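# Pull out and quarter-turn the right-side yellow rod

## Task

Take the yellow rod closest to the right arm, slide it outward until it stops, then rotate it 90 degrees so the figures on it end up lying flat; it must stay that way after the robot lets go.

## Robot and tools

Robot: two six-joint arms with parallel grippers, left_arm and right_arm. Each base sits near the table edge: left_arm at about (-0.028, +0.289, +0.027) m and right_arm at about (-0.040, -0.349, +0.007) m in the scene frame, both close to unrotated. Scene frame: origin at table-top height midway between the nominal bases, +x out over the table, +y toward left_arm, +z up. Arm names do not match image sides. Hand positions, hand orientations, targets and wrist-camera poses are given in each arm's own base frame. The table and fixed cameras use the scene frame. The gripper's fingers point along its +z and close along its y. end_effector_position is the point between the pads, roughly 1 cm short of the tips, and it may be off by a few cm.

Joint order is used in every row and every per-joint list: wrist pitch (joint4), shoulder (joint2), wrist yaw (joint5), wrist roll (joint6), elbow (joint3), waist (joint1). Stated ranges in rad: waist -2.618..3.054, shoulder 0..3.142, elbow 0..3.142, wrist pitch -1.571..1.571, wrist yaw -1.571..1.571, wrist roll -2.094..2.094. The real end of each joint may sit up to 0.059 rad away from these.

Row format, shared by execute_actions and move: one flat list of 14 numbers covering both arms, each in [-1, 1]. The first 7 are left_arm: six joint numbers in the order above, then the gripper opening. The last 7 are the same for right_arm. Joint numbers are scaled offsets, not poses. 1.0 equals 2.224 rad for waist, shoulder and elbow, and 8.485 rad for the three wrist joints. They count from the arm's Joint targets as they stood when the action or move began, not from the previous row, so sending the same offset again moves the arm further. Opening is absolute: +1 fully open, -1 closed. Writing 0 there is itself a command. To leave a gripper unchanged, resend its current value (see Tool commands). Writing 0 for every joint of an arm re-commands its current targets.

execute_actions(actions, cameras): actions is a list of up to 15 rows per action, one row per 1/30 s. A short list repeats its last row for the remaining steps. If any joint would be pushed more than 0.059 rad past its range, measured from the targets at the start, that action is rejected for both arms. A malformed first action rejects the whole call. An empty list returns the state plus camera images. cameras names which images to show: ["all"], [] or specific names.

move(target, speed, blend, opening_speed, grip_force, blocking, cameras): target is one 14-number row, or a list of up to 15 rows. Every row is an offset from the same starting Joint targets. All joints travel together, so the hand follows a curve. There is no collision avoidance with objects or the other arm. speed is the top rate in rad/s of the joint with farthest to go: 0.01 to 12.57, default 0.5. It can be one value or one per target. blend, in rad, rounds the corners at intermediate targets. The default 0 stops at each one. opening_speed is the rate of gripper change per second on the -1..+1 scale, at least 0.2. grip_force is the per-pad force cap in newtons, 10 to 50, and it persists until changed. Lower caps close slowly. blocking=false returns after about 0.5 s while the motion continues. The result adds a move: line, for example done, off_target (resting more than 0.035 rad from target), moving, held or fault, and possibly limits=held. done does not mean nothing is being touched. Gripper-only changes in the first target can make the arms pause.

wait(seconds 0..10) lets the scene run with the current commands. A running move continues. stop brakes a running move; fast moves need room to stop. zoom_image(camera, region=[x0,y0,x1,y1]) enlarges part of the latest cam_left_wrist or cam_right_wrist image. The region is at most 504x504 pixels with (0,0) at top-left; both images are 672x504 fisheye. read_manual gives licence text only. finished_scene(scene) ends the current scene for good. The task must remain achieved without the robot touching anything. After ending the first scene, make no further calls in that reply.

Result lines: Joint positions (rad, then finger gap in m, 0.094 fully open), Joint velocities ("within noise" when still), Joint targets (the base for your next offsets), Tool commands, grip_measured (opening on the command scale; up to about 2.5 mm too wide when empty, narrower than the part when squeezing), Joint torques (N m, with per-arm offset and noise; numbers 2, 5 and 6 wrap at ±28), end-effector pose, and step readings for execute_actions. "joint sent to its limit" means a joint was clamped at its end. "joint command not followed" means the clearance check changed targets. Per step, targets may lead measured angles by at most 0.339 rad for the big joints and 2.2 rad for the wrist joints. Large jumps are scaled back if they would move the hand more than 200 mm.

Cautions: avoid fast contact, slams, hard pushes and drops, and never release a part while it is still moving. Never hit fixed or heavy objects hard. Keep the two arms and grippers from touching or pinching each other. Avoid straining a camera cable. Stretched or pushing arms heat their motors: MOTOR HOT appears at 75 °C, the arm is folded away at 90 °C and goes limp at 100 °C. To stop pressing against something, command the targets back past the measured positions. Close slowly on fragile items. The scene keeps running while you think.

Each tool is called after ">>>" in YAML: its name, and indented under it one key for each argument.

## Session

>>> execute_actions:
  actions: []

Scene clock: 0.00 s.
left_arm: end_effector_position=(+0.4028, +0.0079, +0.1249) grip_measured=+1.000 end_effector_quat_wxyz=(+0.625, -0.028, +0.778, +0.057) | right_arm: end_effector_position=(+0.4019, -0.0301, +0.1142) grip_measured=+1.000 end_effector_quat_wxyz=(+0.608, +0.063, +0.791, -0.024)
Joint names: [wrist pitch, shoulder, wrist yaw, wrist roll, elbow, waist]
Joint positions: left_arm=[0.966 1.539 -0.191 0.014 0.356 -0.068 0.094] | right_arm=[0.914 1.54 0.073 0.059 0.363 -0.045 0.094]
Joint velocities: within noise
Joint torques (N m): no reading
Heat: left arm: 48 °C; right arm: 41 °C.
Joint targets: left_arm=[0.959 1.536 -0.192 0.014 0.359 -0.068] | right_arm=[0.904 1.537 0.071 0.060 0.366 -0.045]
Tool commands: left_gripper/opening=+1.0 right_gripper/opening=+1.0

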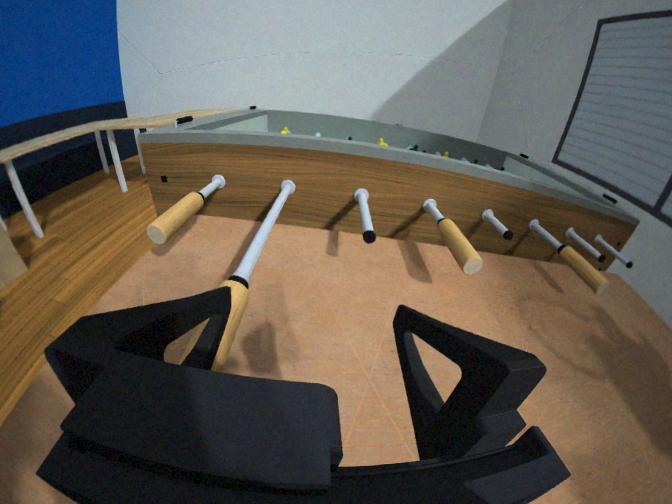

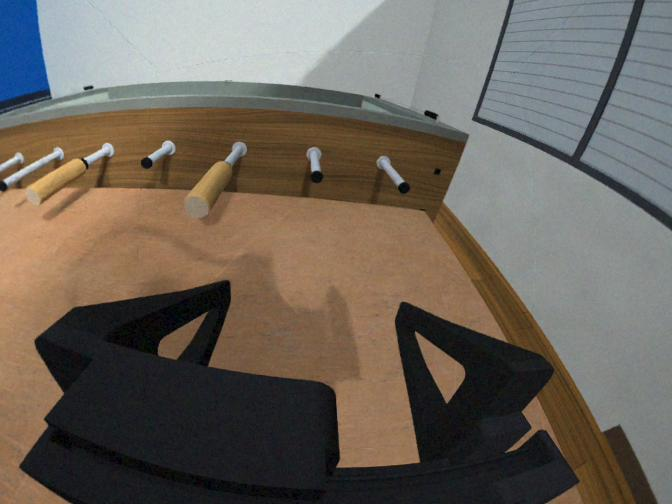

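>>> move:
  target: [0,0,0,0,0,0,1,0.0388,0.287,0.033,-0.0071,0.1915,0.1638,1]
  cameras: ["all"]

Scene clock: 80.23 s.
left_arm: end_effector_position=(+0.4028, +0.0079, +0.1249) grip_measured=+1.000 end_effector_quat_wxyz=(+0.625, -0.028, +0.778, +0.057) | right_arm: end_effector_position=(+0.5003, +0.1007, +0.0706) grip_measured=+1.000 end_effector_quat_wxyz=(+0.652, -0.005, +0.758, -0.028)
Joint names: [wrist pitch, shoulder, wrist yaw, wrist roll, elbow, waist]
Joint positions: left_arm=[0.966 1.539 -0.191 0.014 0.356 -0.068 0.094] | right_arm=[1.229 2.158 0.35 0.004 0.771 0.318 0.094]
Joint torques (N m): left_arm=[1.84 -6.35 -0.05 -0.01 5.31 -0.02] | right_arm=[1.75 -7.15 0.08 -0.05 5.85 0.16]
Heat: left arm: 47 °C; right arm: 44 °C.
Joint targets: left_arm=[0.959 1.536 -0.192 0.014 0.359 -0.068] | right_arm=[1.233 2.176 0.351 0.000 0.792 0.320]
move: done
camera_calibration:
cam_right_wrist: T_world_to_cam=[[-0.0499454, -0.971349, 0.23235, 0.0969354], [-0.533692, -0.170685, -0.828275, 0.374523], [0.844203, -0.165372, -0.509876, -0.249968], [0, 0, 0, 1]] pos_world=[0.415745, 0.116746, 0.160233]

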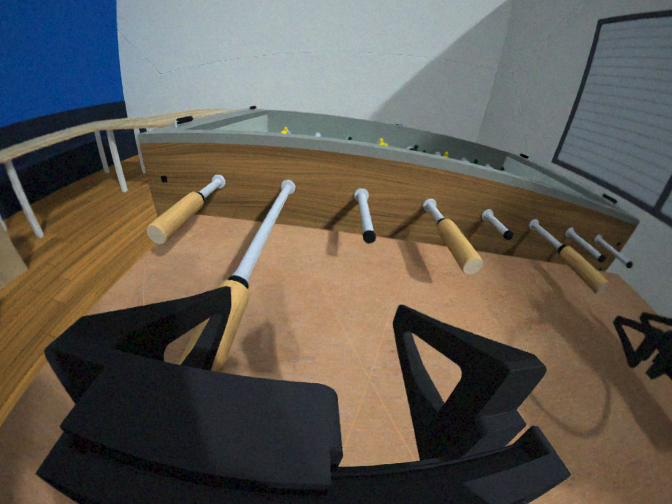

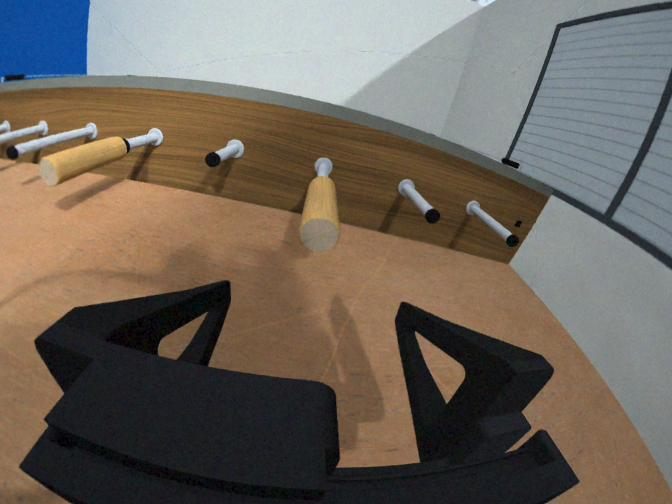

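>>> move:
  target:
    - [0,0,0,0,0,0,1,-0.01485,0.0424,-0.0046,0,0.0994,-0.018,1]
    - [0,0,0,0,0,0,1,-0.0323,0.0967,-0.0086,0,0.2199,-0.0331,1]
  blend: 0.03
  cameras: ["cam_right_wrist"]

>>> move:
  target: [0,0,0,0,0,0,1,0,0,0,0,0,0,-0.8]
  opening_speed: 1
  cameras: ["cam_right_wrist"]

Scene clock: 91.97 s.
left_arm: end_effector_position=(+0.4028, +0.0079, +0.1249) grip_measured=+1.000 end_effector_quat_wxyz=(+0.625, -0.028, +0.778, +0.057) | right_arm: end_effector_position=(+0.6056, +0.1037, +0.0787) grip_measured=+1.000 end_effector_quat_wxyz=(+0.659, +0.003, +0.751, -0.026)
Joint names: [wrist pitch, shoulder, wrist yaw, wrist roll, elbow, waist]
Joint positions: left_arm=[0.966 1.539 -0.191 0.014 0.356 -0.068 0.094] | right_arm=[0.971 2.364 0.294 0.003 1.258 0.253 0.094]
Joint torques (N m): left_arm=[1.85 -6.31 -0.04 0 5.37 -0.05] | right_arm=[1.64 -9.06 -0.13 -0.04 7.36 -0.62]
Heat: left arm: 47 °C; right arm: 44 °C.
Joint targets: left_arm=[0.959 1.536 -0.192 0.014 0.359 -0.068] | right_arm=[0.959 2.391 0.278 0.000 1.281 0.246]
move: done
camera_calibration:
cam_right_wrist: T_world_to_cam=[[-0.063701, -0.973829, 0.218171, 0.112993], [-0.519178, -0.154364, -0.84061, 0.428391], [0.852289, -0.166817, -0.495758, -0.340143], [0, 0, 0, 1]] pos_world=[0.519509, 0.119422, 0.16683]
Images, in order (width x height): cam_right_wrist 672x504.

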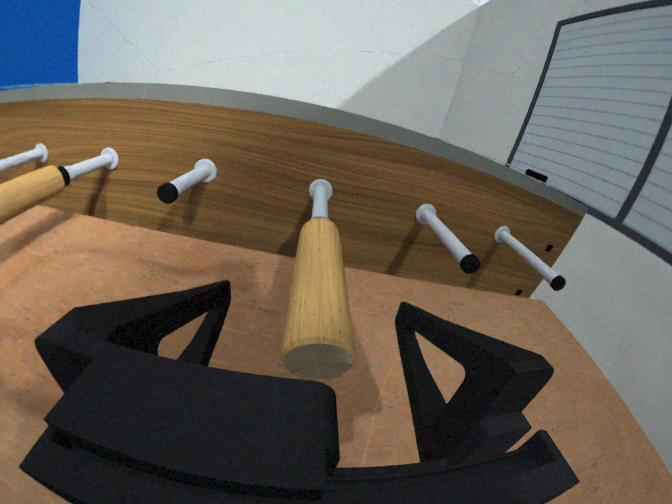

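Scene clock: 93.97 s.
left_arm: end_effector_position=(+0.4028, +0.0079, +0.1249) grip_measured=+1.000 end_effector_quat_wxyz=(+0.625, -0.028, +0.778, +0.057) | right_arm: end_effector_position=(+0.6057, +0.1041, +0.0785) grip_measured=-0.299 end_effector_quat_wxyz=(+0.659, +0.000, +0.752, -0.025)
Joint names: [wrist pitch, shoulder, wrist yaw, wrist roll, elbow, waist]
Joint positions: left_arm=[0.966 1.539 -0.191 0.014 0.356 -0.068 0.094] | right_arm=[0.97 2.364 0.288 0.001 1.258 0.252 0.033]
Joint torques (N m): left_arm=[1.84 -6.38 -0.05 0.01 5.34 -0.05] | right_arm=[1.64 -9.06 -0.05 0 7.36 -0.54]
Heat: left arm: 47 °C; right arm: 44 °C.
Joint targets: left_arm=[0.959 1.536 -0.192 0.014 0.359 -0.068] | right_arm=[0.959 2.391 0.278 0.000 1.281 0.246]
move: done
camera_calibration:
cam_right_wrist: T_world_to_cam=[[-0.0583614, -0.973696, 0.220249, 0.109981], [-0.519265, -0.158821, -0.839726, 0.428801], [0.852618, -0.163375, -0.496338, -0.340744], [0, 0, 0, 1]] pos_world=[0.519605, 0.119522, 0.166728]
Images, in order (width x height): cam_right_wrist 672x504.

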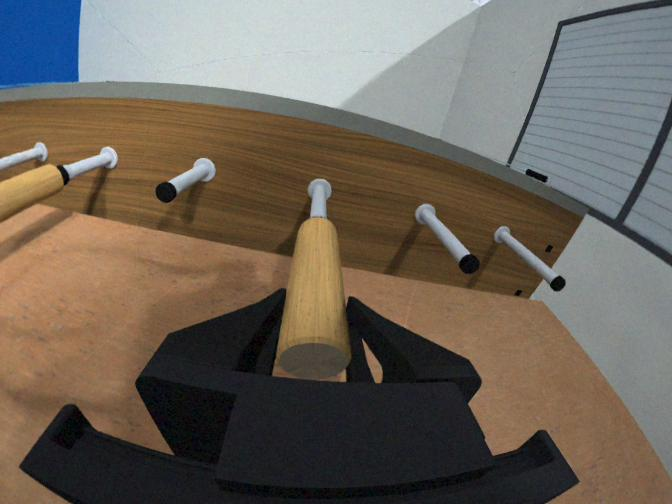

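>>> move:
  target:
    - [0,0,0,0,0,0,1,0.01744,-0.0546,0.0040,0,-0.1205,0.0153,-0.8]
    - [0,0,0,0,0,0,1,0.0323,-0.0969,0.0086,0,-0.2199,0.033,-0.8]
    - [0,0,0,0,0,0,1,0.0484,-0.1358,0.01544,0,-0.3201,0.059,-0.8]
  blend: 0.03
  speed: 0.3
  cameras: ["all"]

Scene clock: 110.57 s.
left_arm: end_effector_position=(+0.4028, +0.0079, +0.1249) grip_measured=+1.000 end_effector_quat_wxyz=(+0.625, -0.028, +0.778, +0.057) | right_arm: end_effector_position=(+0.4719, +0.1023, +0.0734) grip_measured=-0.299 end_effector_quat_wxyz=(+0.660, -0.006, +0.750, -0.030)
Joint names: [wrist pitch, shoulder, wrist yaw, wrist roll, elbow, waist]
Joint positions: left_arm=[0.966 1.539 -0.191 0.014 0.356 -0.068 0.094] | right_arm=[1.333 2.123 0.387 -0.002 0.654 0.353 0.033]
Joint torques (N m): left_arm=[1.84 -6.38 -0.03 0.01 5.35 -0.02] | right_arm=[2.05 -10.76 0.32 0.02 -2.5 2.19]
Heat: left arm: 47 °C; right arm: 45 °C.
Joint targets: left_arm=[0.959 1.536 -0.192 0.014 0.359 -0.068] | right_arm=[1.370 2.089 0.409 0.000 0.569 0.377]
move: off_target (right_arm); right_arm: the elbow is farthest, 0.085 rad from its target
camera_calibration:
cam_right_wrist: T_world_to_cam=[[-0.0562666, -0.970429, 0.234735, 0.0991361], [-0.515418, -0.173125, -0.839269, 0.354322], [0.85509, -0.16821, -0.490436, -0.230606], [0, 0, 0, 1]] pos_world=[0.385391, 0.118756, 0.161004]

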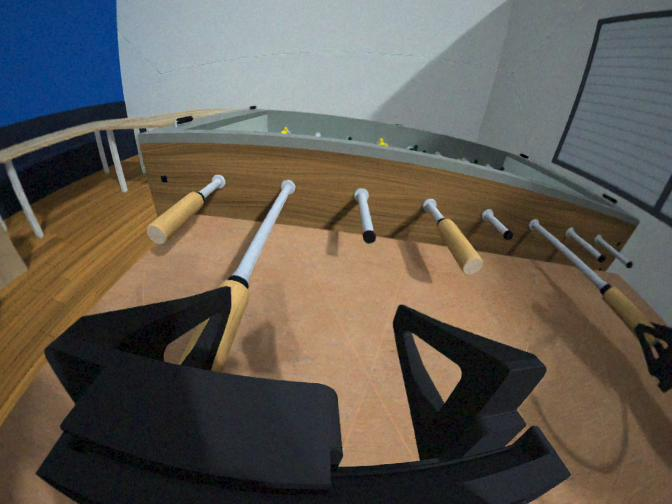

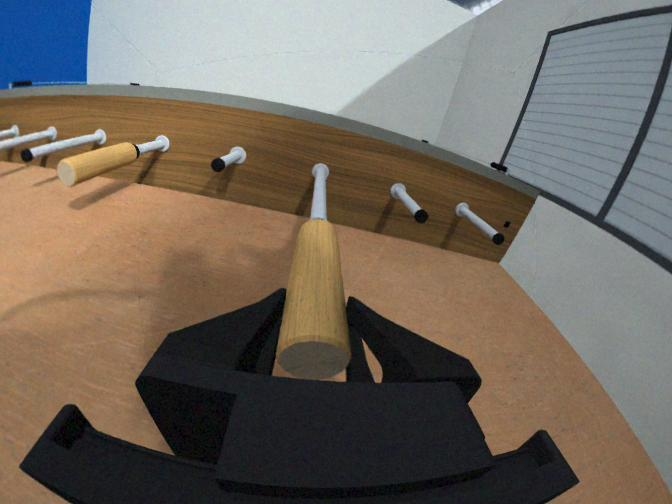

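>>> move:
  target:
    - [0,0,0,0,0,0,1,-0.0047,0.0184,-0.0025,0,0.0364,-0.0099,-0.8]
    - [0,0,0,0,0,0,1,-0.0047,0.0184,-0.0025,0.1886,0.0364,-0.0099,-0.8]
  cameras: ["all"]

Scene clock: 124.43 s.
left_arm: end_effector_position=(+0.4028, +0.0079, +0.1249) grip_measured=+1.000 end_effector_quat_wxyz=(+0.625, -0.028, +0.778, +0.057) | right_arm: end_effector_position=(+0.4739, +0.0989, +0.0767) grip_measured=-0.276 end_effector_quat_wxyz=(+0.489, +0.528, +0.524, +0.456)
Joint names: [wrist pitch, shoulder, wrist yaw, wrist roll, elbow, waist]
Joint positions: left_arm=[0.966 1.539 -0.191 0.014 0.356 -0.068 0.094] | right_arm=[1.361 2.131 0.377 1.582 0.655 0.341 0.034]
Joint torques (N m): left_arm=[1.83 -6.34 -0.05 0.02 5.33 -0.06] | right_arm=[1.44 -7.97 0.19 0.19 3.33 1.24]
Heat: left arm: 47 °C; right arm: 46 °C.
Joint targets: left_arm=[0.959 1.536 -0.192 0.014 0.359 -0.068] | right_arm=[1.330 2.130 0.388 1.600 0.650 0.355]
move: done
camera_calibration:
cam_right_wrist: T_world_to_cam=[[-0.160685, -0.202537, -0.966002, 0.160936], [-0.380336, 0.915842, -0.128755, 0.131343], [0.910783, 0.346716, -0.224194, -0.329029], [0, 0, 0, 1]] pos_world=[0.375488, 0.0263854, 0.0986097]

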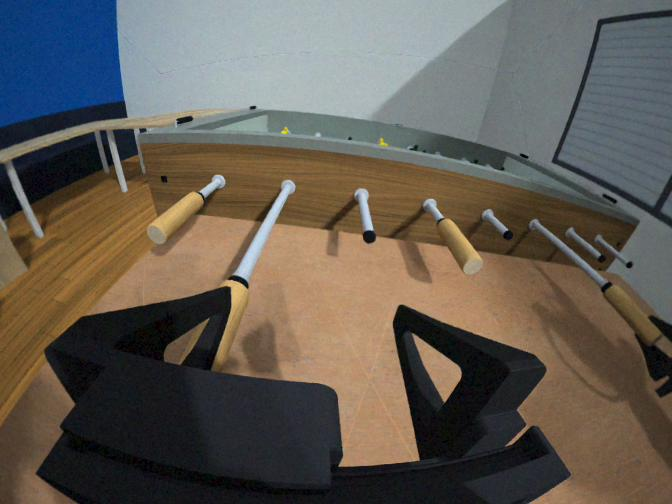

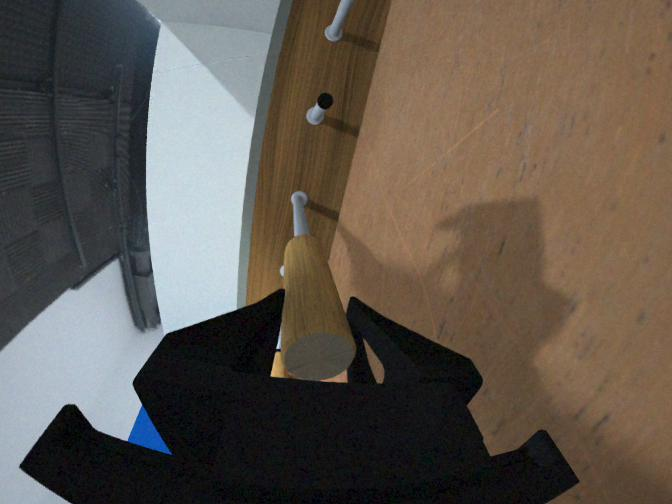

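>>> move:
  target: [0,0,0,0,0,0,1,0,0,0,0,0,0,0.05]
  opening_speed: 1
  cameras: ["cam_right_wrist"]

>>> finished_scene:
  scene: 1

Scene clock: 131.80 s.
left_arm: end_effector_position=(+0.4028, +0.0079, +0.1249) grip_measured=+1.000 end_effector_quat_wxyz=(+0.625, -0.028, +0.778, +0.057) | right_arm: end_effector_position=(+0.4724, +0.1008, +0.0691) grip_measured=+0.048 end_effector_quat_wxyz=(+0.480, +0.535, +0.531, +0.449)
Joint names: [wrist pitch, shoulder, wrist yaw, wrist roll, elbow, waist]
Joint positions: left_arm=[0.966 1.539 -0.191 0.014 0.356 -0.068 0.094] | right_arm=[1.329 2.131 0.38 1.596 0.655 0.347 0.049]
Joint torques (N m): left_arm=[1.84 -6.35 -0.05 0.01 5.38 -0.08] | right_arm=[1.73 -7.95 0.16 0.09 3.34 0.75]
Heat: left arm: 47 °C; right arm: 45 °C.
Joint targets: left_arm=[0.959 1.536 -0.192 0.014 0.359 -0.068] | right_arm=[1.330 2.130 0.388 1.600 0.650 0.355]
move: done
camera_calibration:
cam_right_wrist: T_world_to_cam=[[-0.189164, -0.200154, -0.96133, 0.166626], [-0.385201, 0.915658, -0.114848, 0.129403], [0.903237, 0.34858, -0.25031, -0.324796], [0, 0, 0, 1]] pos_world=[0.374734, 0.0280797, 0.0937449]
Images, in order (width x height): cam_right_wrist 672x504.

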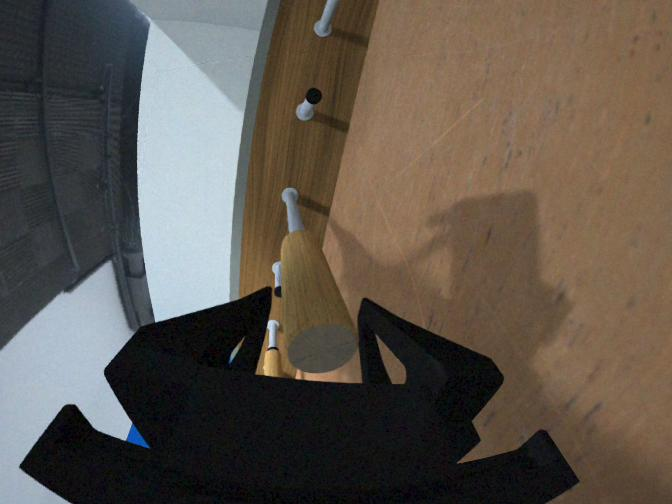

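The scene is finished: the task was done.


## Next scene

The same job, from a new start.

Done. Next scene.

>>> execute_actions:
  actions: []

Scene clock: 0.00 s.
left_arm: end_effector_position=(+0.4067, +0.0376, +0.1163) grip_measured=+1.000 end_effector_quat_wxyz=(+0.597, -0.093, +0.793, +0.071) | right_arm: end_effector_position=(+0.3928, -0.0048, +0.1143) grip_measured=+1.000 end_effector_quat_wxyz=(+0.608, +0.033, +0.793, -0.013)
Joint names: [wrist pitch, shoulder, wrist yaw, wrist roll, elbow, waist]
Joint positions: left_arm=[0.845 1.542 -0.242 -0.068 0.409 -0.016 0.094] | right_arm=[0.909 1.498 0.082 0.042 0.325 0.023 0.094]
Joint velocities: within noise
Joint torques (N m): no reading
Heat: left arm: 45 °C; right arm: 38 °C.
Joint targets: left_arm=[0.833 1.540 -0.243 -0.068 0.411 -0.016] | right_arm=[0.899 1.495 0.080 0.043 0.328 0.023]
Tool commands: left_gripper/opening=+1.0 right_gripper/opening=+1.0
camera_calibration:
cam_left_wrist: T_world_to_cam=[[0.207287, -0.962694, 0.173931, -0.0790407], [-0.569143, -0.263281, -0.778948, 0.366677], [0.795681, 0.062474, -0.602485, -0.132805], [0, 0, 0, 1]] pos_world=[0.330746, 0.0287439, 0.219357]
cam_right_wrist: T_world_to_cam=[[-0.0674914, -0.98389, 0.165543, -0.00657283], [-0.627243, -0.0871895, -0.773928, 0.366259], [0.775894, -0.156069, -0.611254, -0.115862], [0, 0, 0, 1]] pos_world=[0.319186, 0.0073845, 0.213725]

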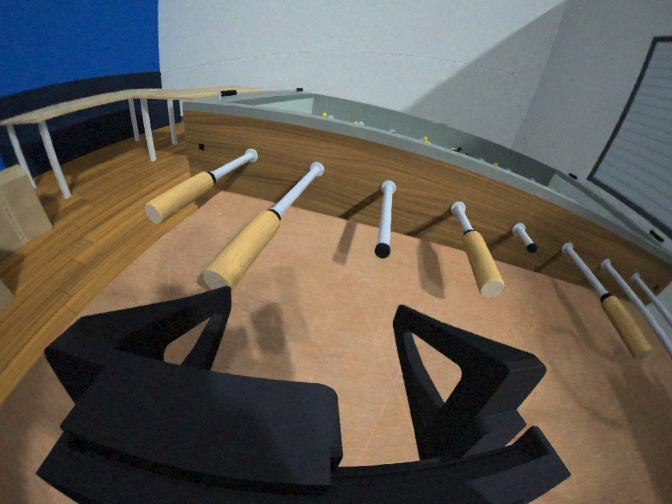

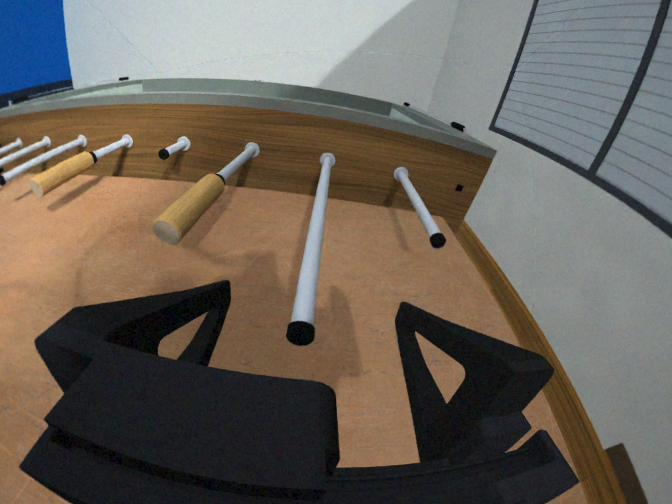

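>>> move:
  target:
    - [0,0,0,0,0,0,1,0,0,0.0641,-0.0051,0,0.2401,1]
    - [0,0,0,0,0,0,1,0.0532,0.2729,0.0641,-0.0051,0.1232,0.2401,1]
  blend: 0.15
  speed: 0.8
  cameras: ["cam_right_wrist"]

Scene clock: 35.40 s.
left_arm: end_effector_position=(+0.4067, +0.0376, +0.1163) grip_measured=+1.000 end_effector_quat_wxyz=(+0.597, -0.093, +0.793, +0.071) | right_arm: end_effector_position=(+0.4298, +0.1407, +0.0702) grip_measured=+1.000 end_effector_quat_wxyz=(+0.653, -0.007, +0.755, -0.059)
Joint names: [wrist pitch, shoulder, wrist yaw, wrist roll, elbow, waist]
Joint positions: left_arm=[0.845 1.542 -0.242 -0.068 0.409 -0.016 0.094] | right_arm=[1.332 2.088 0.621 0.002 0.582 0.548 0.094]
Joint torques (N m): left_arm=[1.87 -6.42 -0.08 0.02 5.53 -0.03] | right_arm=[1.9 -6.27 0.14 -0.02 4.97 0.75]
Heat: left arm: 46 °C; right arm: 42 °C.
Joint targets: left_arm=[0.833 1.540 -0.243 -0.068 0.411 -0.016] | right_arm=[1.350 2.102 0.624 0.000 0.603 0.557]
move: done
camera_calibration:
cam_right_wrist: T_world_to_cam=[[-0.0868293, -0.956304, 0.279183, 0.142914], [-0.536062, -0.191361, -0.822204, 0.346845], [0.839702, -0.221051, -0.496022, -0.175235], [0, 0, 0, 1]] pos_world=[0.345485, 0.164306, 0.158357]
Images, in order (width x height): cam_right_wrist 672x504.

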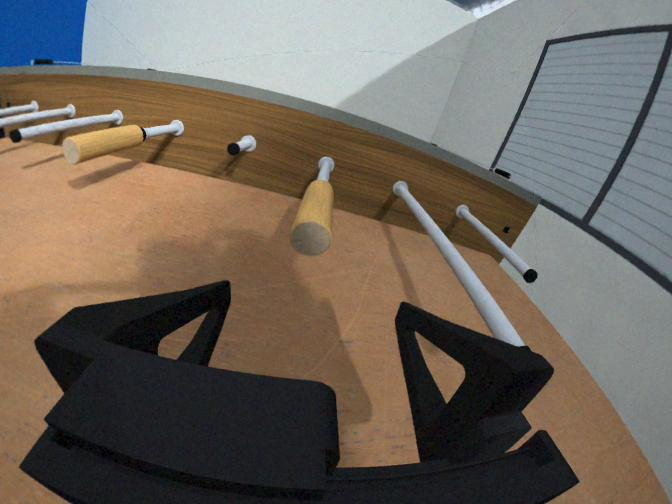

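>>> move:
  target:
    - [0,0,0,0,0,0,1,-0.01426,0.0342,-0.01055,0,0.0881,-0.0402,1]
    - [0,0,0,0,0,0,1,-0.0291,0.0764,-0.0186,0,0.1871,-0.071,1]
  blend: 0.03

>>> move:
  target: [0,0,0,0,0,0,1,0,0,0,0,0,0,-0.8]
  opening_speed: 1.2
  cameras: ["cam_right_wrist"]

>>> move:
  target:
    - [0,0,0,0,0,0,1,0.01484,-0.0422,0.0081,0,-0.099,0.0308,-0.8]
    - [0,0,0,0,0,0,1,0.027,-0.0715,0.017,0,-0.1745,0.0649,-0.8]
  blend: 0.03
  speed: 0.3
  cameras: ["all"]

Scene clock: 58.23 s.
left_arm: end_effector_position=(+0.4067, +0.0376, +0.1163) grip_measured=+1.000 end_effector_quat_wxyz=(+0.597, -0.093, +0.793, +0.071) | right_arm: end_effector_position=(+0.5359, +0.1407, +0.0804) grip_measured=+1.000 end_effector_quat_wxyz=(+0.663, +0.007, +0.747, -0.046)
Joint names: [wrist pitch, shoulder, wrist yaw, wrist roll, elbow, waist]
Joint positions: left_arm=[0.845 1.542 -0.242 -0.068 0.409 -0.016 0.094] | right_arm=[1.118 2.248 0.481 0.002 0.998 0.406 0.094]
Joint torques (N m): left_arm=[1.86 -6.46 -0.06 0.02 5.52 -0.02] | right_arm=[1.59 -7.99 -0.04 -0.02 6.31 -0.65]
Heat: left arm: 46 °C; right arm: 44 °C.
Joint targets: left_arm=[0.833 1.540 -0.243 -0.068 0.411 -0.016] | right_arm=[1.103 2.272 0.466 0.000 1.019 0.399]
move: done

Scene clock: 59.93 s.
left_arm: end_effector_position=(+0.4067, +0.0376, +0.1163) grip_measured=+1.000 end_effector_quat_wxyz=(+0.597, -0.093, +0.793, +0.071) | right_arm: end_effector_position=(+0.5360, +0.1418, +0.0798) grip_measured=-0.301 end_effector_quat_wxyz=(+0.662, +0.005, +0.748, -0.044)
Joint names: [wrist pitch, shoulder, wrist yaw, wrist roll, elbow, waist]
Joint positions: left_arm=[0.845 1.542 -0.242 -0.068 0.409 -0.016 0.094] | right_arm=[1.117 2.249 0.475 0.002 0.999 0.406 0.033]
Joint torques (N m): left_arm=[1.87 -6.46 -0.08 0.01 5.49 -0.05] | right_arm=[1.59 -8.06 -0.02 -0.02 6.26 -0.65]
Heat: left arm: 46 °C; right arm: 43 °C.
Joint targets: left_arm=[0.833 1.540 -0.243 -0.068 0.411 -0.016] | right_arm=[1.103 2.272 0.466 0.000 1.019 0.399]
move: done
camera_calibration:
cam_right_wrist: T_world_to_cam=[[-0.0911026, -0.966334, 0.240622, 0.157303], [-0.515221, -0.161037, -0.841793, 0.397992], [0.852202, -0.200663, -0.483204, -0.270049], [0, 0, 0, 1]] pos_world=[0.449521, 0.16191, 0.166687]
Images, in order (width x height): cam_right_wrist 672x504.

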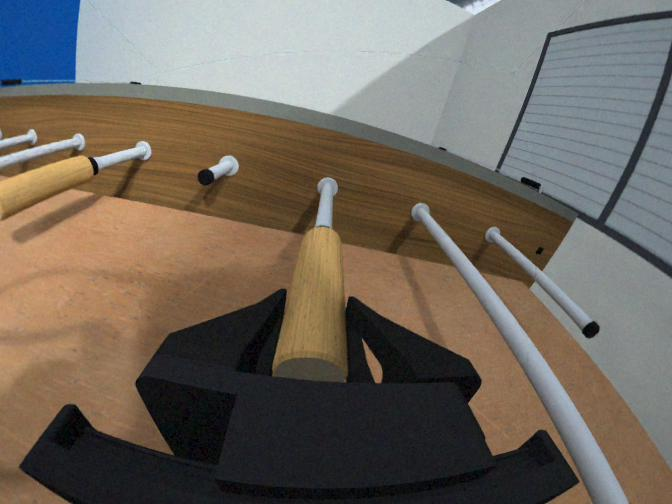

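Scene clock: 61.50 s.
left_arm: end_effector_position=(+0.4067, +0.0376, +0.1163) grip_measured=+1.000 end_effector_quat_wxyz=(+0.597, -0.093, +0.793, +0.071) | right_arm: end_effector_position=(+0.4543, +0.1501, +0.0773) grip_measured=-0.301 end_effector_quat_wxyz=(+0.667, -0.002, +0.744, -0.044)
Joint names: [wrist pitch, shoulder, wrist yaw, wrist roll, elbow, waist]
Joint positions: left_arm=[0.845 1.542 -0.242 -0.068 0.409 -0.016 0.094] | right_arm=[1.323 2.133 0.587 0.002 0.681 0.527 0.033]
Joint torques (N m): left_arm=[1.87 -6.49 -0.06 0.01 5.49 -0.08] | right_arm=[1.82 -9.51 0.35 -0.04 0.18 1.46]
Heat: left arm: 46 °C; right arm: 43 °C.
Joint targets: left_arm=[0.833 1.540 -0.243 -0.068 0.411 -0.016] | right_arm=[1.332 2.113 0.611 0.000 0.630 0.543]
move: off_target (right_arm); right_arm: the elbow is farthest, 0.051 rad from its target
camera_calibration:
cam_left_wrist: T_world_to_cam=[[0.207287, -0.962694, 0.173931, -0.0790407], [-0.569143, -0.263281, -0.778948, 0.366677], [0.795681, 0.062474, -0.602485, -0.132805], [0, 0, 0, 1]] pos_world=[0.330746, 0.0287439, 0.219357]
cam_right_wrist: T_world_to_cam=[[-0.083618, -0.964541, 0.250338, 0.154031], [-0.504471, -0.175675, -0.845368, 0.352729], [0.85937, -0.196976, -0.471893, -0.204636], [0, 0, 0, 1]] pos_world=[0.366679, 0.170226, 0.163059]

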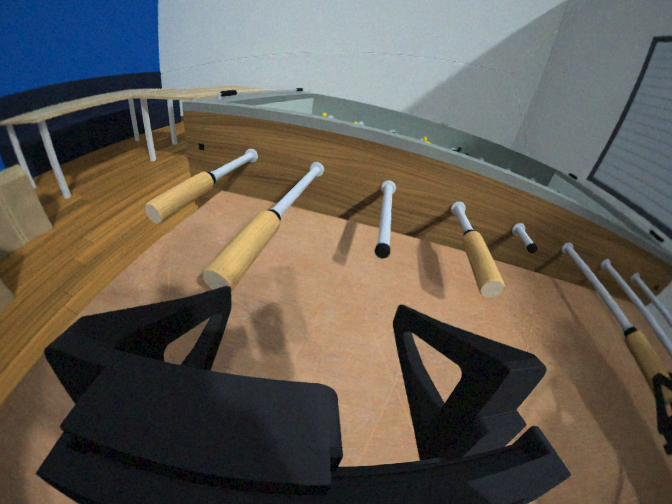

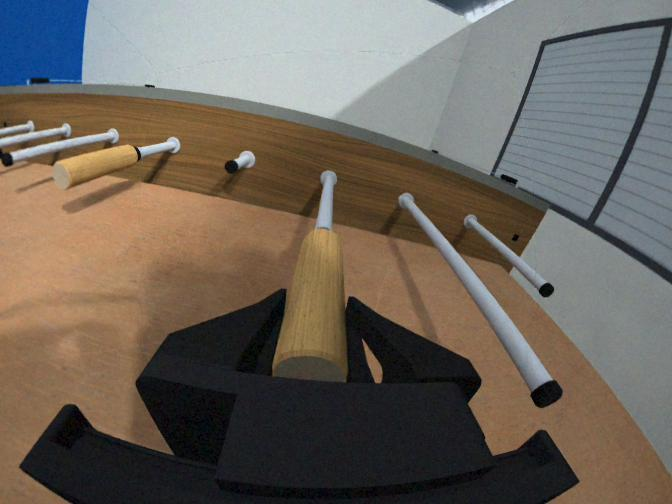

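>>> move:
  target:
    - [0,0,0,0,0,0,1,0,0.0063,-0.0015,0,0.0157,-0.0045,-0.8]
    - [0,0,0,0,0,0,1,0,0.0063,-0.0015,-0.1886,0.0157,-0.0045,-0.8]
  blend: 0.01
  speed: 0.8

>>> move:
  target: [0,0,0,0,0,0,1,0,0,0,0,0,0,0.05]
  opening_speed: 1
  cameras: ["all"]

Scene clock: 73.77 s.
left_arm: end_effector_position=(+0.4067, +0.0376, +0.1163) grip_measured=+1.000 end_effector_quat_wxyz=(+0.597, -0.093, +0.793, +0.071) | right_arm: end_effector_position=(+0.4541, +0.1604, +0.0746) grip_measured=-0.278 end_effector_quat_wxyz=(-0.442, +0.547, -0.508, +0.498)
Joint names: [wrist pitch, shoulder, wrist yaw, wrist roll, elbow, waist]
Joint positions: left_arm=[0.845 1.542 -0.242 -0.068 0.409 -0.016 0.094] | right_arm=[1.32 2.141 0.555 -1.597 0.687 0.536 0.034]
Joint torques (N m): left_arm=[1.87 -6.5 -0.07 0.01 5.5 -0.1] | right_arm=[1.81 -9.22 0.56 -0.03 2.13 -0.24]
Heat: left arm: 46 °C; right arm: 43 °C.
Joint targets: left_arm=[0.833 1.540 -0.243 -0.068 0.411 -0.016] | right_arm=[1.332 2.127 0.598 -1.600 0.666 0.533]
move: off_target (right_arm); right_arm: the wrist yaw is farthest, 0.043 rad from its target

Scene clock: 75.03 s.
left_arm: end_effector_position=(+0.4067, +0.0376, +0.1163) grip_measured=+1.000 end_effector_quat_wxyz=(+0.597, -0.093, +0.793, +0.071) | right_arm: end_effector_position=(+0.4519, +0.1522, +0.0702) grip_measured=+0.048 end_effector_quat_wxyz=(-0.423, +0.545, -0.516, +0.507)
Joint names: [wrist pitch, shoulder, wrist yaw, wrist roll, elbow, waist]
Joint positions: left_arm=[0.845 1.542 -0.242 -0.068 0.409 -0.016 0.094] | right_arm=[1.308 2.141 0.593 -1.602 0.68 0.536 0.049]
Joint torques (N m): left_arm=[1.87 -6.54 -0.05 0.01 5.5 -0.05] | right_arm=[1.91 -9.17 0.14 0 2.61 -0.21]
Heat: left arm: 46 °C; right arm: 43 °C.
Joint targets: left_arm=[0.833 1.540 -0.243 -0.068 0.411 -0.016] | right_arm=[1.332 2.127 0.598 -1.600 0.665 0.533]
move: done
camera_calibration:
cam_left_wrist: T_world_to_cam=[[0.207287, -0.962694, 0.173931, -0.0790407], [-0.569143, -0.263281, -0.778948, 0.366677], [0.795681, 0.062474, -0.602485, -0.132805], [0, 0, 0, 1]] pos_world=[0.330746, 0.0287439, 0.219357]
cam_right_wrist: T_world_to_cam=[[0.0906684, 0.286657, 0.953733, -0.16096], [-0.418913, -0.857851, 0.297663, 0.330783], [0.903488, -0.42652, 0.0423045, -0.226614], [0, 0, 0, 1]] pos_world=[0.357906, 0.233248, 0.0646378]

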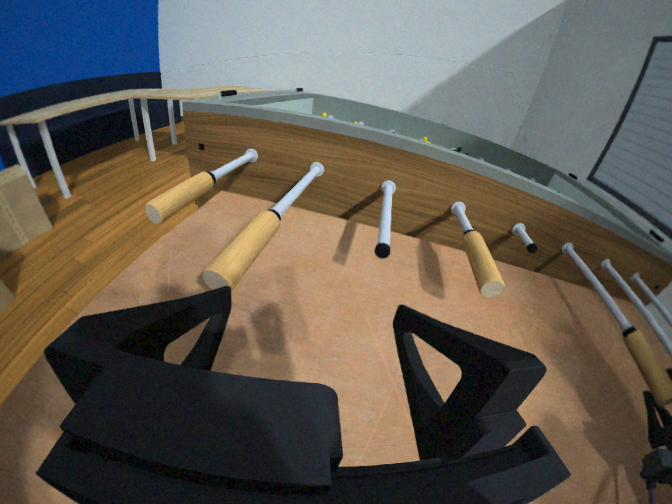

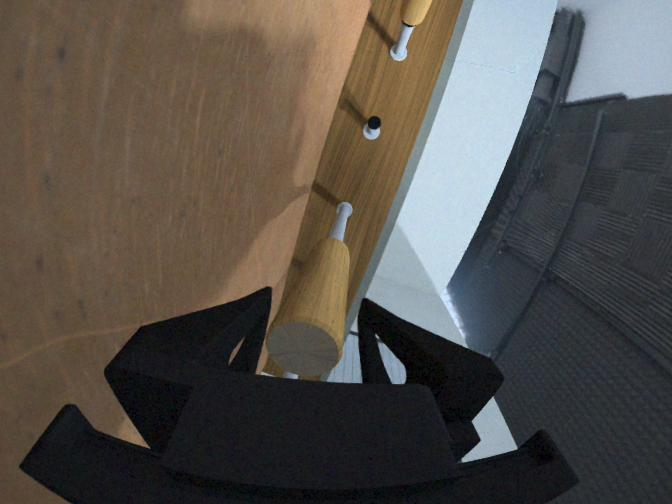

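>>> finished_scene:
  scene: 2

The scene is finished: the task was done.


## Next scene

The same job, from a new start.

>>> execute_actions:
  actions: []

Scene clock: 0.00 s.
left_arm: end_effector_position=(+0.4148, +0.0165, +0.1259) grip_measured=+1.000 end_effector_quat_wxyz=(+0.618, -0.002, +0.786, +0.007) | right_arm: end_effector_position=(+0.3922, -0.0470, +0.1045) grip_measured=+1.000 end_effector_quat_wxyz=(+0.587, +0.099, +0.798, -0.097)
Joint names: [wrist pitch, shoulder, wrist yaw, wrist roll, elbow, waist]
Joint positions: left_arm=[0.901 1.55 0.039 0.018 0.411 0.054 0.094] | right_arm=[0.87 1.537 0.277 0.046 0.357 0.003 0.094]
Joint velocities: within noise
Joint torques (N m): no reading
Heat: left arm: 44 °C; right arm: 36 °C.
Joint targets: left_arm=[0.889 1.548 0.039 0.019 0.413 0.054] | right_arm=[0.861 1.534 0.278 0.048 0.360 0.003]
Tool commands: left_gripper/opening=+1.0 right_gripper/opening=+1.0
camera_calibration:
cam_left_wrist: T_world_to_cam=[[-0.0177666, -0.985889, 0.166453, -0.00796993], [-0.580802, -0.125334, -0.804339, 0.378982], [0.813851, -0.110967, -0.570379, -0.140833], [0, 0, 0, 1]] pos_world=[0.334589, 0.0240143, 0.225829]
cam_right_wrist: T_world_to_cam=[[-0.259579, -0.939623, 0.222998, 0.0249194], [-0.669667, 0.00876005, -0.74261, 0.372385], [0.695819, -0.3421, -0.631508, -0.103244], [0, 0, 0, 1]] pos_world=[0.327681, -0.015167, 0.20578]

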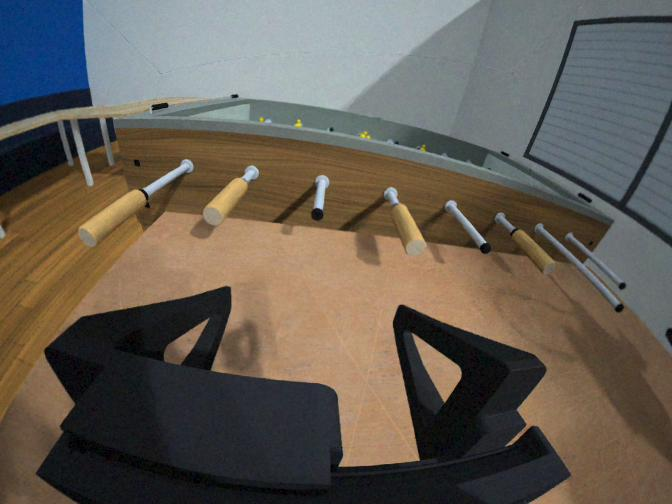

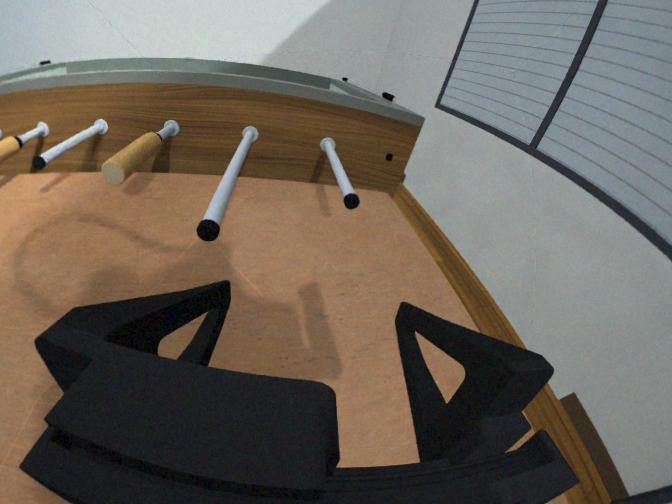

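>>> move:
  target:
    - [0,0,0,0,0,0,1,0,0,0.0304,-0.0057,0,0.2052,1]
    - [0,0,0,0,0,0,1,0.0214,0.3543,0.0304,-0.0057,0.3458,0.2052,1]
  blend: 0.15
  speed: 0.8
  cameras: ["cam_right_wrist"]

Scene clock: 24.87 s.
left_arm: end_effector_position=(+0.4148, +0.0165, +0.1259) grip_measured=+1.000 end_effector_quat_wxyz=(+0.618, -0.002, +0.786, +0.007) | right_arm: end_effector_position=(+0.5467, +0.1646, +0.0703) grip_measured=+1.000 end_effector_quat_wxyz=(+0.652, +0.001, +0.756, -0.057)
Joint names: [wrist pitch, shoulder, wrist yaw, wrist roll, elbow, waist]
Joint positions: left_arm=[0.901 1.55 0.039 0.018 0.411 0.054 0.094] | right_arm=[1.034 2.305 0.534 0 1.103 0.452 0.094]
Joint torques (N m): left_arm=[1.86 -6.79 -0.01 0.01 5.64 -0.1] | right_arm=[1.73 -9.18 0.11 -0.01 6.93 0.68]
Heat: left arm: 44 °C; right arm: 39 °C.
Joint targets: left_arm=[0.889 1.548 0.039 0.019 0.413 0.054] | right_arm=[1.042 2.322 0.535 -0.001 1.129 0.460]
move: done
camera_calibration:
cam_right_wrist: T_world_to_cam=[[-0.0960693, -0.959291, 0.265579, 0.182376], [-0.539376, -0.174073, -0.823877, 0.413293], [0.836567, -0.222396, -0.500695, -0.265804], [0, 0, 0, 1]] pos_world=[0.462804, 0.187781, 0.158981]
Images, in order (width x height): cam_right_wrist 672x504.

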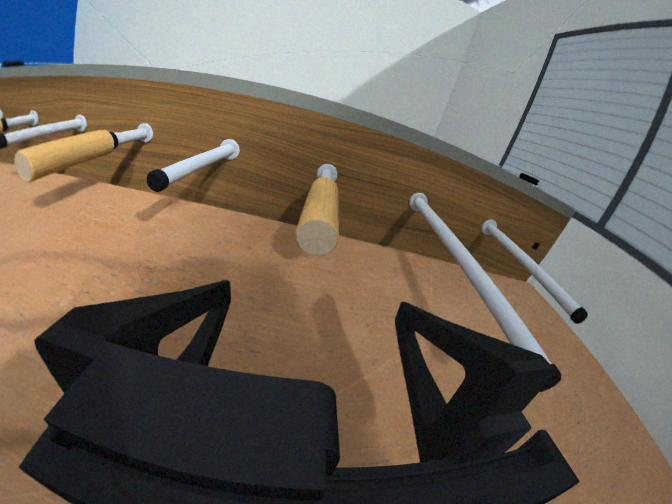

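>>> move:
  target:
    - [0,0,0,0,0,0,1,-0.01473,0.0464,-0.0063,0,0.1032,-0.025,1]
    - [0,0,0,0,0,0,1,-0.0316,0.1031,-0.0117,0,0.2242,-0.0454,1]
  blend: 0.03

>>> move:
  target: [0,0,0,0,0,0,1,0,0,0,0,0,0,-0.8]
  opening_speed: 1.2
  cameras: ["cam_right_wrist"]

>>> move:
  target:
    - [0,0,0,0,0,0,1,0.0169,-0.0567,0.0053,0,-0.121,0.0204,-0.8]
    - [0,0,0,0,0,0,1,0.0316,-0.1031,0.0117,0,-0.2242,0.0454,-0.8]
    - [0,0,0,0,0,0,1,0.0454,-0.1437,0.0198,0,-0.3168,0.0755,-0.8]
    - [0,0,0,0,0,0,1,0.0581,-0.1786,0.0301,0,-0.4005,0.115,-0.8]
  blend: 0.03
  speed: [0.5,0.5,0.5,0.3]
  cameras: ["all"]

Scene clock: 39.80 s.
left_arm: end_effector_position=(+0.4148, +0.0165, +0.1259) grip_measured=+1.000 end_effector_quat_wxyz=(+0.618, -0.002, +0.786, +0.007) | right_arm: end_effector_position=(+0.6455, +0.1643, +0.0811) grip_measured=+1.000 end_effector_quat_wxyz=(+0.660, +0.011, +0.749, -0.049)
Joint names: [wrist pitch, shoulder, wrist yaw, wrist roll, elbow, waist]
Joint positions: left_arm=[0.901 1.55 0.039 0.018 0.411 0.054 0.094] | right_arm=[0.785 2.523 0.451 0 1.602 0.366 0.094]
Joint torques (N m): left_arm=[1.86 -6.79 -0.02 0.01 5.67 -0.05] | right_arm=[1.64 -10.73 -0.11 -0.01 8.13 -0.64]
Heat: left arm: 44 °C; right arm: 41 °C.
Joint targets: left_arm=[0.889 1.548 0.039 0.019 0.413 0.054] | right_arm=[0.774 2.552 0.436 -0.001 1.628 0.359]
move: done

Scene clock: 41.50 s.
left_arm: end_effector_position=(+0.4148, +0.0165, +0.1259) grip_measured=+1.000 end_effector_quat_wxyz=(+0.618, -0.002, +0.786, +0.007) | right_arm: end_effector_position=(+0.6454, +0.1640, +0.0809) grip_measured=-0.303 end_effector_quat_wxyz=(+0.660, +0.011, +0.749, -0.050)
Joint names: [wrist pitch, shoulder, wrist yaw, wrist roll, elbow, waist]
Joint positions: left_arm=[0.901 1.55 0.039 0.018 0.411 0.054 0.094] | right_arm=[0.784 2.523 0.453 0 1.602 0.366 0.033]
Joint torques (N m): left_arm=[1.86 -6.79 -0.01 0.02 5.64 -0.06] | right_arm=[1.6 -10.77 -0.1 0 8.13 -0.64]
Heat: left arm: 44 °C; right arm: 41 °C.
Joint targets: left_arm=[0.889 1.548 0.039 0.019 0.413 0.054] | right_arm=[0.774 2.552 0.436 -0.001 1.628 0.359]
move: done
camera_calibration:
cam_right_wrist: T_world_to_cam=[[-0.107254, -0.964425, 0.241621, 0.19839], [-0.522082, -0.152189, -0.839207, 0.46167], [0.846125, -0.216154, -0.487186, -0.351426], [0, 0, 0, 1]] pos_world=[0.559658, 0.185631, 0.168291]
Images, in order (width x height): cam_right_wrist 672x504.

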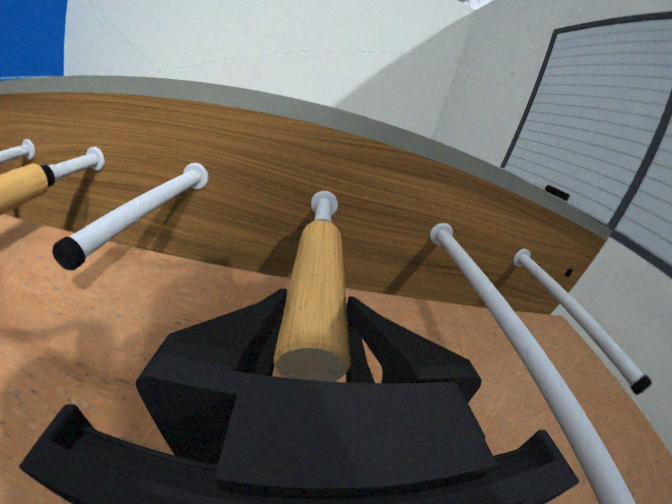

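Scene clock: 43.83 s.
left_arm: end_effector_position=(+0.4148, +0.0165, +0.1259) grip_measured=+1.000 end_effector_quat_wxyz=(+0.618, -0.002, +0.786, +0.007) | right_arm: end_effector_position=(+0.4724, +0.1773, +0.0743) grip_measured=-0.303 end_effector_quat_wxyz=(+0.664, +0.000, +0.746, -0.054)
Joint names: [wrist pitch, shoulder, wrist yaw, wrist roll, elbow, waist]
Joint positions: left_arm=[0.901 1.55 0.039 0.018 0.411 0.054 0.094] | right_arm=[1.231 2.194 0.65 0.005 0.821 0.575 0.033]
Joint torques (N m): left_arm=[1.86 -6.79 -0.01 0.01 5.63 -0.06] | right_arm=[1.96 -12.31 0.55 -0.08 -2.11 3.55]
Heat: left arm: 44 °C; right arm: 41 °C.
Joint targets: left_arm=[0.889 1.548 0.039 0.019 0.413 0.054] | right_arm=[1.267 2.154 0.691 -0.001 0.737 0.615]
move: off_target (right_arm); right_arm: the elbow is farthest, 0.084 rad from its target
camera_calibration:
cam_left_wrist: T_world_to_cam=[[-0.0177666, -0.985889, 0.166453, -0.00796993], [-0.580802, -0.125334, -0.804339, 0.378982], [0.813851, -0.110967, -0.570379, -0.140833], [0, 0, 0, 1]] pos_world=[0.334589, 0.0240143, 0.225829]
cam_right_wrist: T_world_to_cam=[[-0.0968977, -0.960473, 0.260964, 0.187296], [-0.51226, -0.176677, -0.840461, 0.367581], [0.853347, -0.21512, -0.474892, -0.209963], [0, 0, 0, 1]] pos_world=[0.385617, 0.199669, 0.160351]

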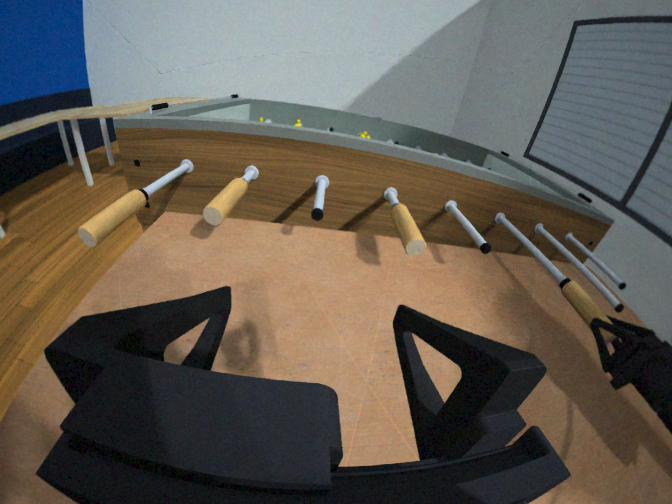

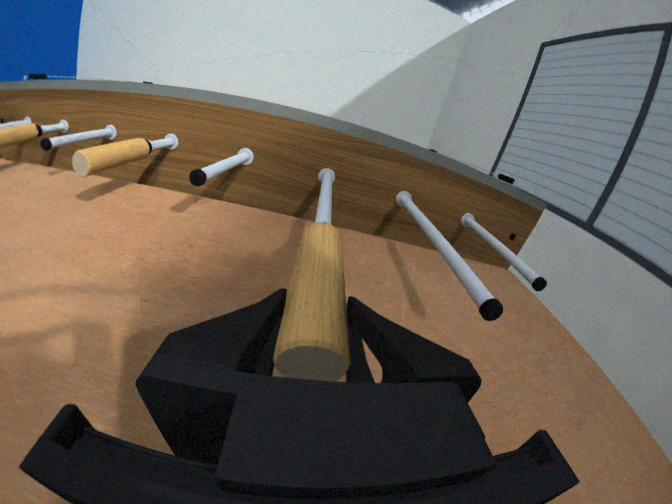

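>>> move:
  target:
    - [0,0,0,0,0,0,1,-0.0026,0.0162,-0.0037,0,0.0306,-0.0121,-0.8]
    - [0,0,0,0,0,0,1,-0.0026,0.0162,-0.0037,-0.1886,0.0306,-0.0121,-0.8]
  blend: 0.01
  speed: 0.8

>>> move:
  target: [0,0,0,0,0,0,1,0,0,0,0,0,0,0.05]
  opening_speed: 1
  cameras: ["all"]

Scene clock: 55.63 s.
left_arm: end_effector_position=(+0.4148, +0.0165, +0.1259) grip_measured=+1.000 end_effector_quat_wxyz=(+0.618, -0.002, +0.786, +0.007) | right_arm: end_effector_position=(+0.4740, +0.1844, +0.0766) grip_measured=-0.285 end_effector_quat_wxyz=(-0.437, +0.535, -0.514, +0.508)
Joint names: [wrist pitch, shoulder, wrist yaw, wrist roll, elbow, waist]
Joint positions: left_arm=[0.901 1.55 0.039 0.018 0.411 0.054 0.094] | right_arm=[1.246 2.202 0.63 -1.593 0.831 0.579 0.034]
Joint torques (N m): left_arm=[1.86 -6.72 0 0.01 5.64 -0.06] | right_arm=[1.63 -9.96 0.42 -0.08 2.24 0.75]
Heat: left arm: 44 °C; right arm: 41 °C.
Joint targets: left_arm=[0.889 1.548 0.039 0.019 0.413 0.054] | right_arm=[1.245 2.190 0.660 -1.601 0.805 0.587]
move: done

Scene clock: 56.83 s.
left_arm: end_effector_position=(+0.4148, +0.0165, +0.1259) grip_measured=+1.000 end_effector_quat_wxyz=(+0.618, -0.002, +0.786, +0.007) | right_arm: end_effector_position=(+0.4706, +0.1778, +0.0689) grip_measured=+0.048 end_effector_quat_wxyz=(-0.417, +0.542, -0.518, +0.514)
Joint names: [wrist pitch, shoulder, wrist yaw, wrist roll, elbow, waist]
Joint positions: left_arm=[0.901 1.55 0.039 0.018 0.411 0.054 0.094] | right_arm=[1.227 2.202 0.655 -1.603 0.818 0.579 0.049]
Joint torques (N m): left_arm=[1.87 -6.8 0 0.02 5.64 -0.05] | right_arm=[1.79 -9.88 0.18 0.02 3.03 0.75]
Heat: left arm: 44 °C; right arm: 41 °C.
Joint targets: left_arm=[0.889 1.548 0.039 0.019 0.413 0.054] | right_arm=[1.245 2.190 0.660 -1.601 0.805 0.587]
move: done
camera_calibration:
cam_left_wrist: T_world_to_cam=[[-0.0177666, -0.985889, 0.166453, -0.00796993], [-0.580802, -0.125334, -0.804339, 0.378982], [0.813851, -0.110967, -0.570379, -0.140833], [0, 0, 0, 1]] pos_world=[0.334589, 0.0240143, 0.225829]
cam_right_wrist: T_world_to_cam=[[0.0934121, 0.295321, 0.95082, -0.171344], [-0.434087, -0.847368, 0.305836, 0.365657], [0.896015, -0.441307, 0.0490405, -0.2268], [0, 0, 0, 1]] pos_world=[0.377949, 0.260359, 0.0622091]

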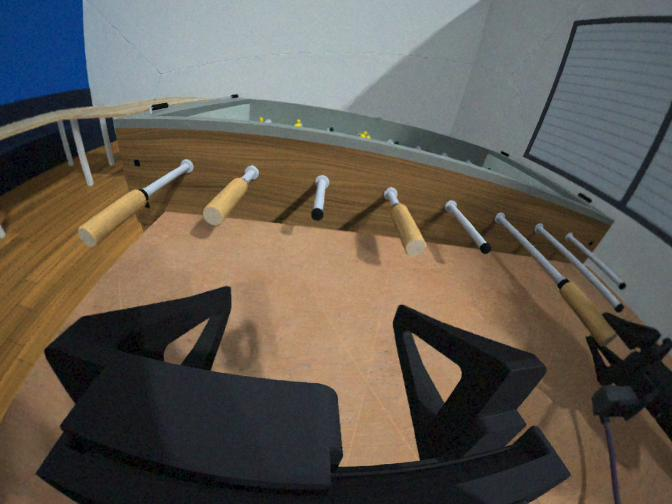

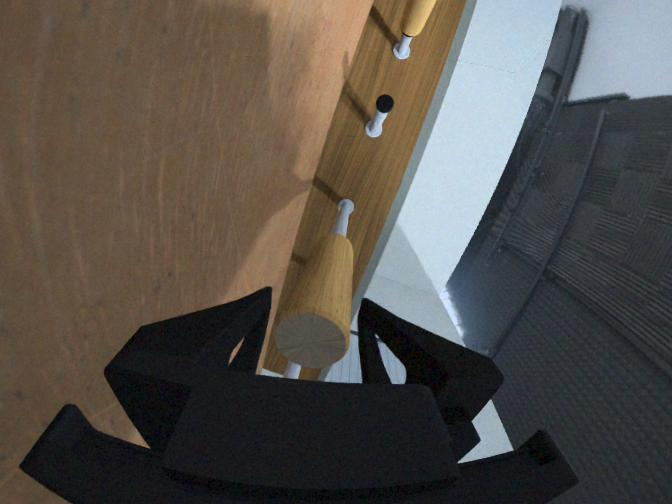

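>>> finished_scene:
  scene: 3

The scene is finished: the task was done.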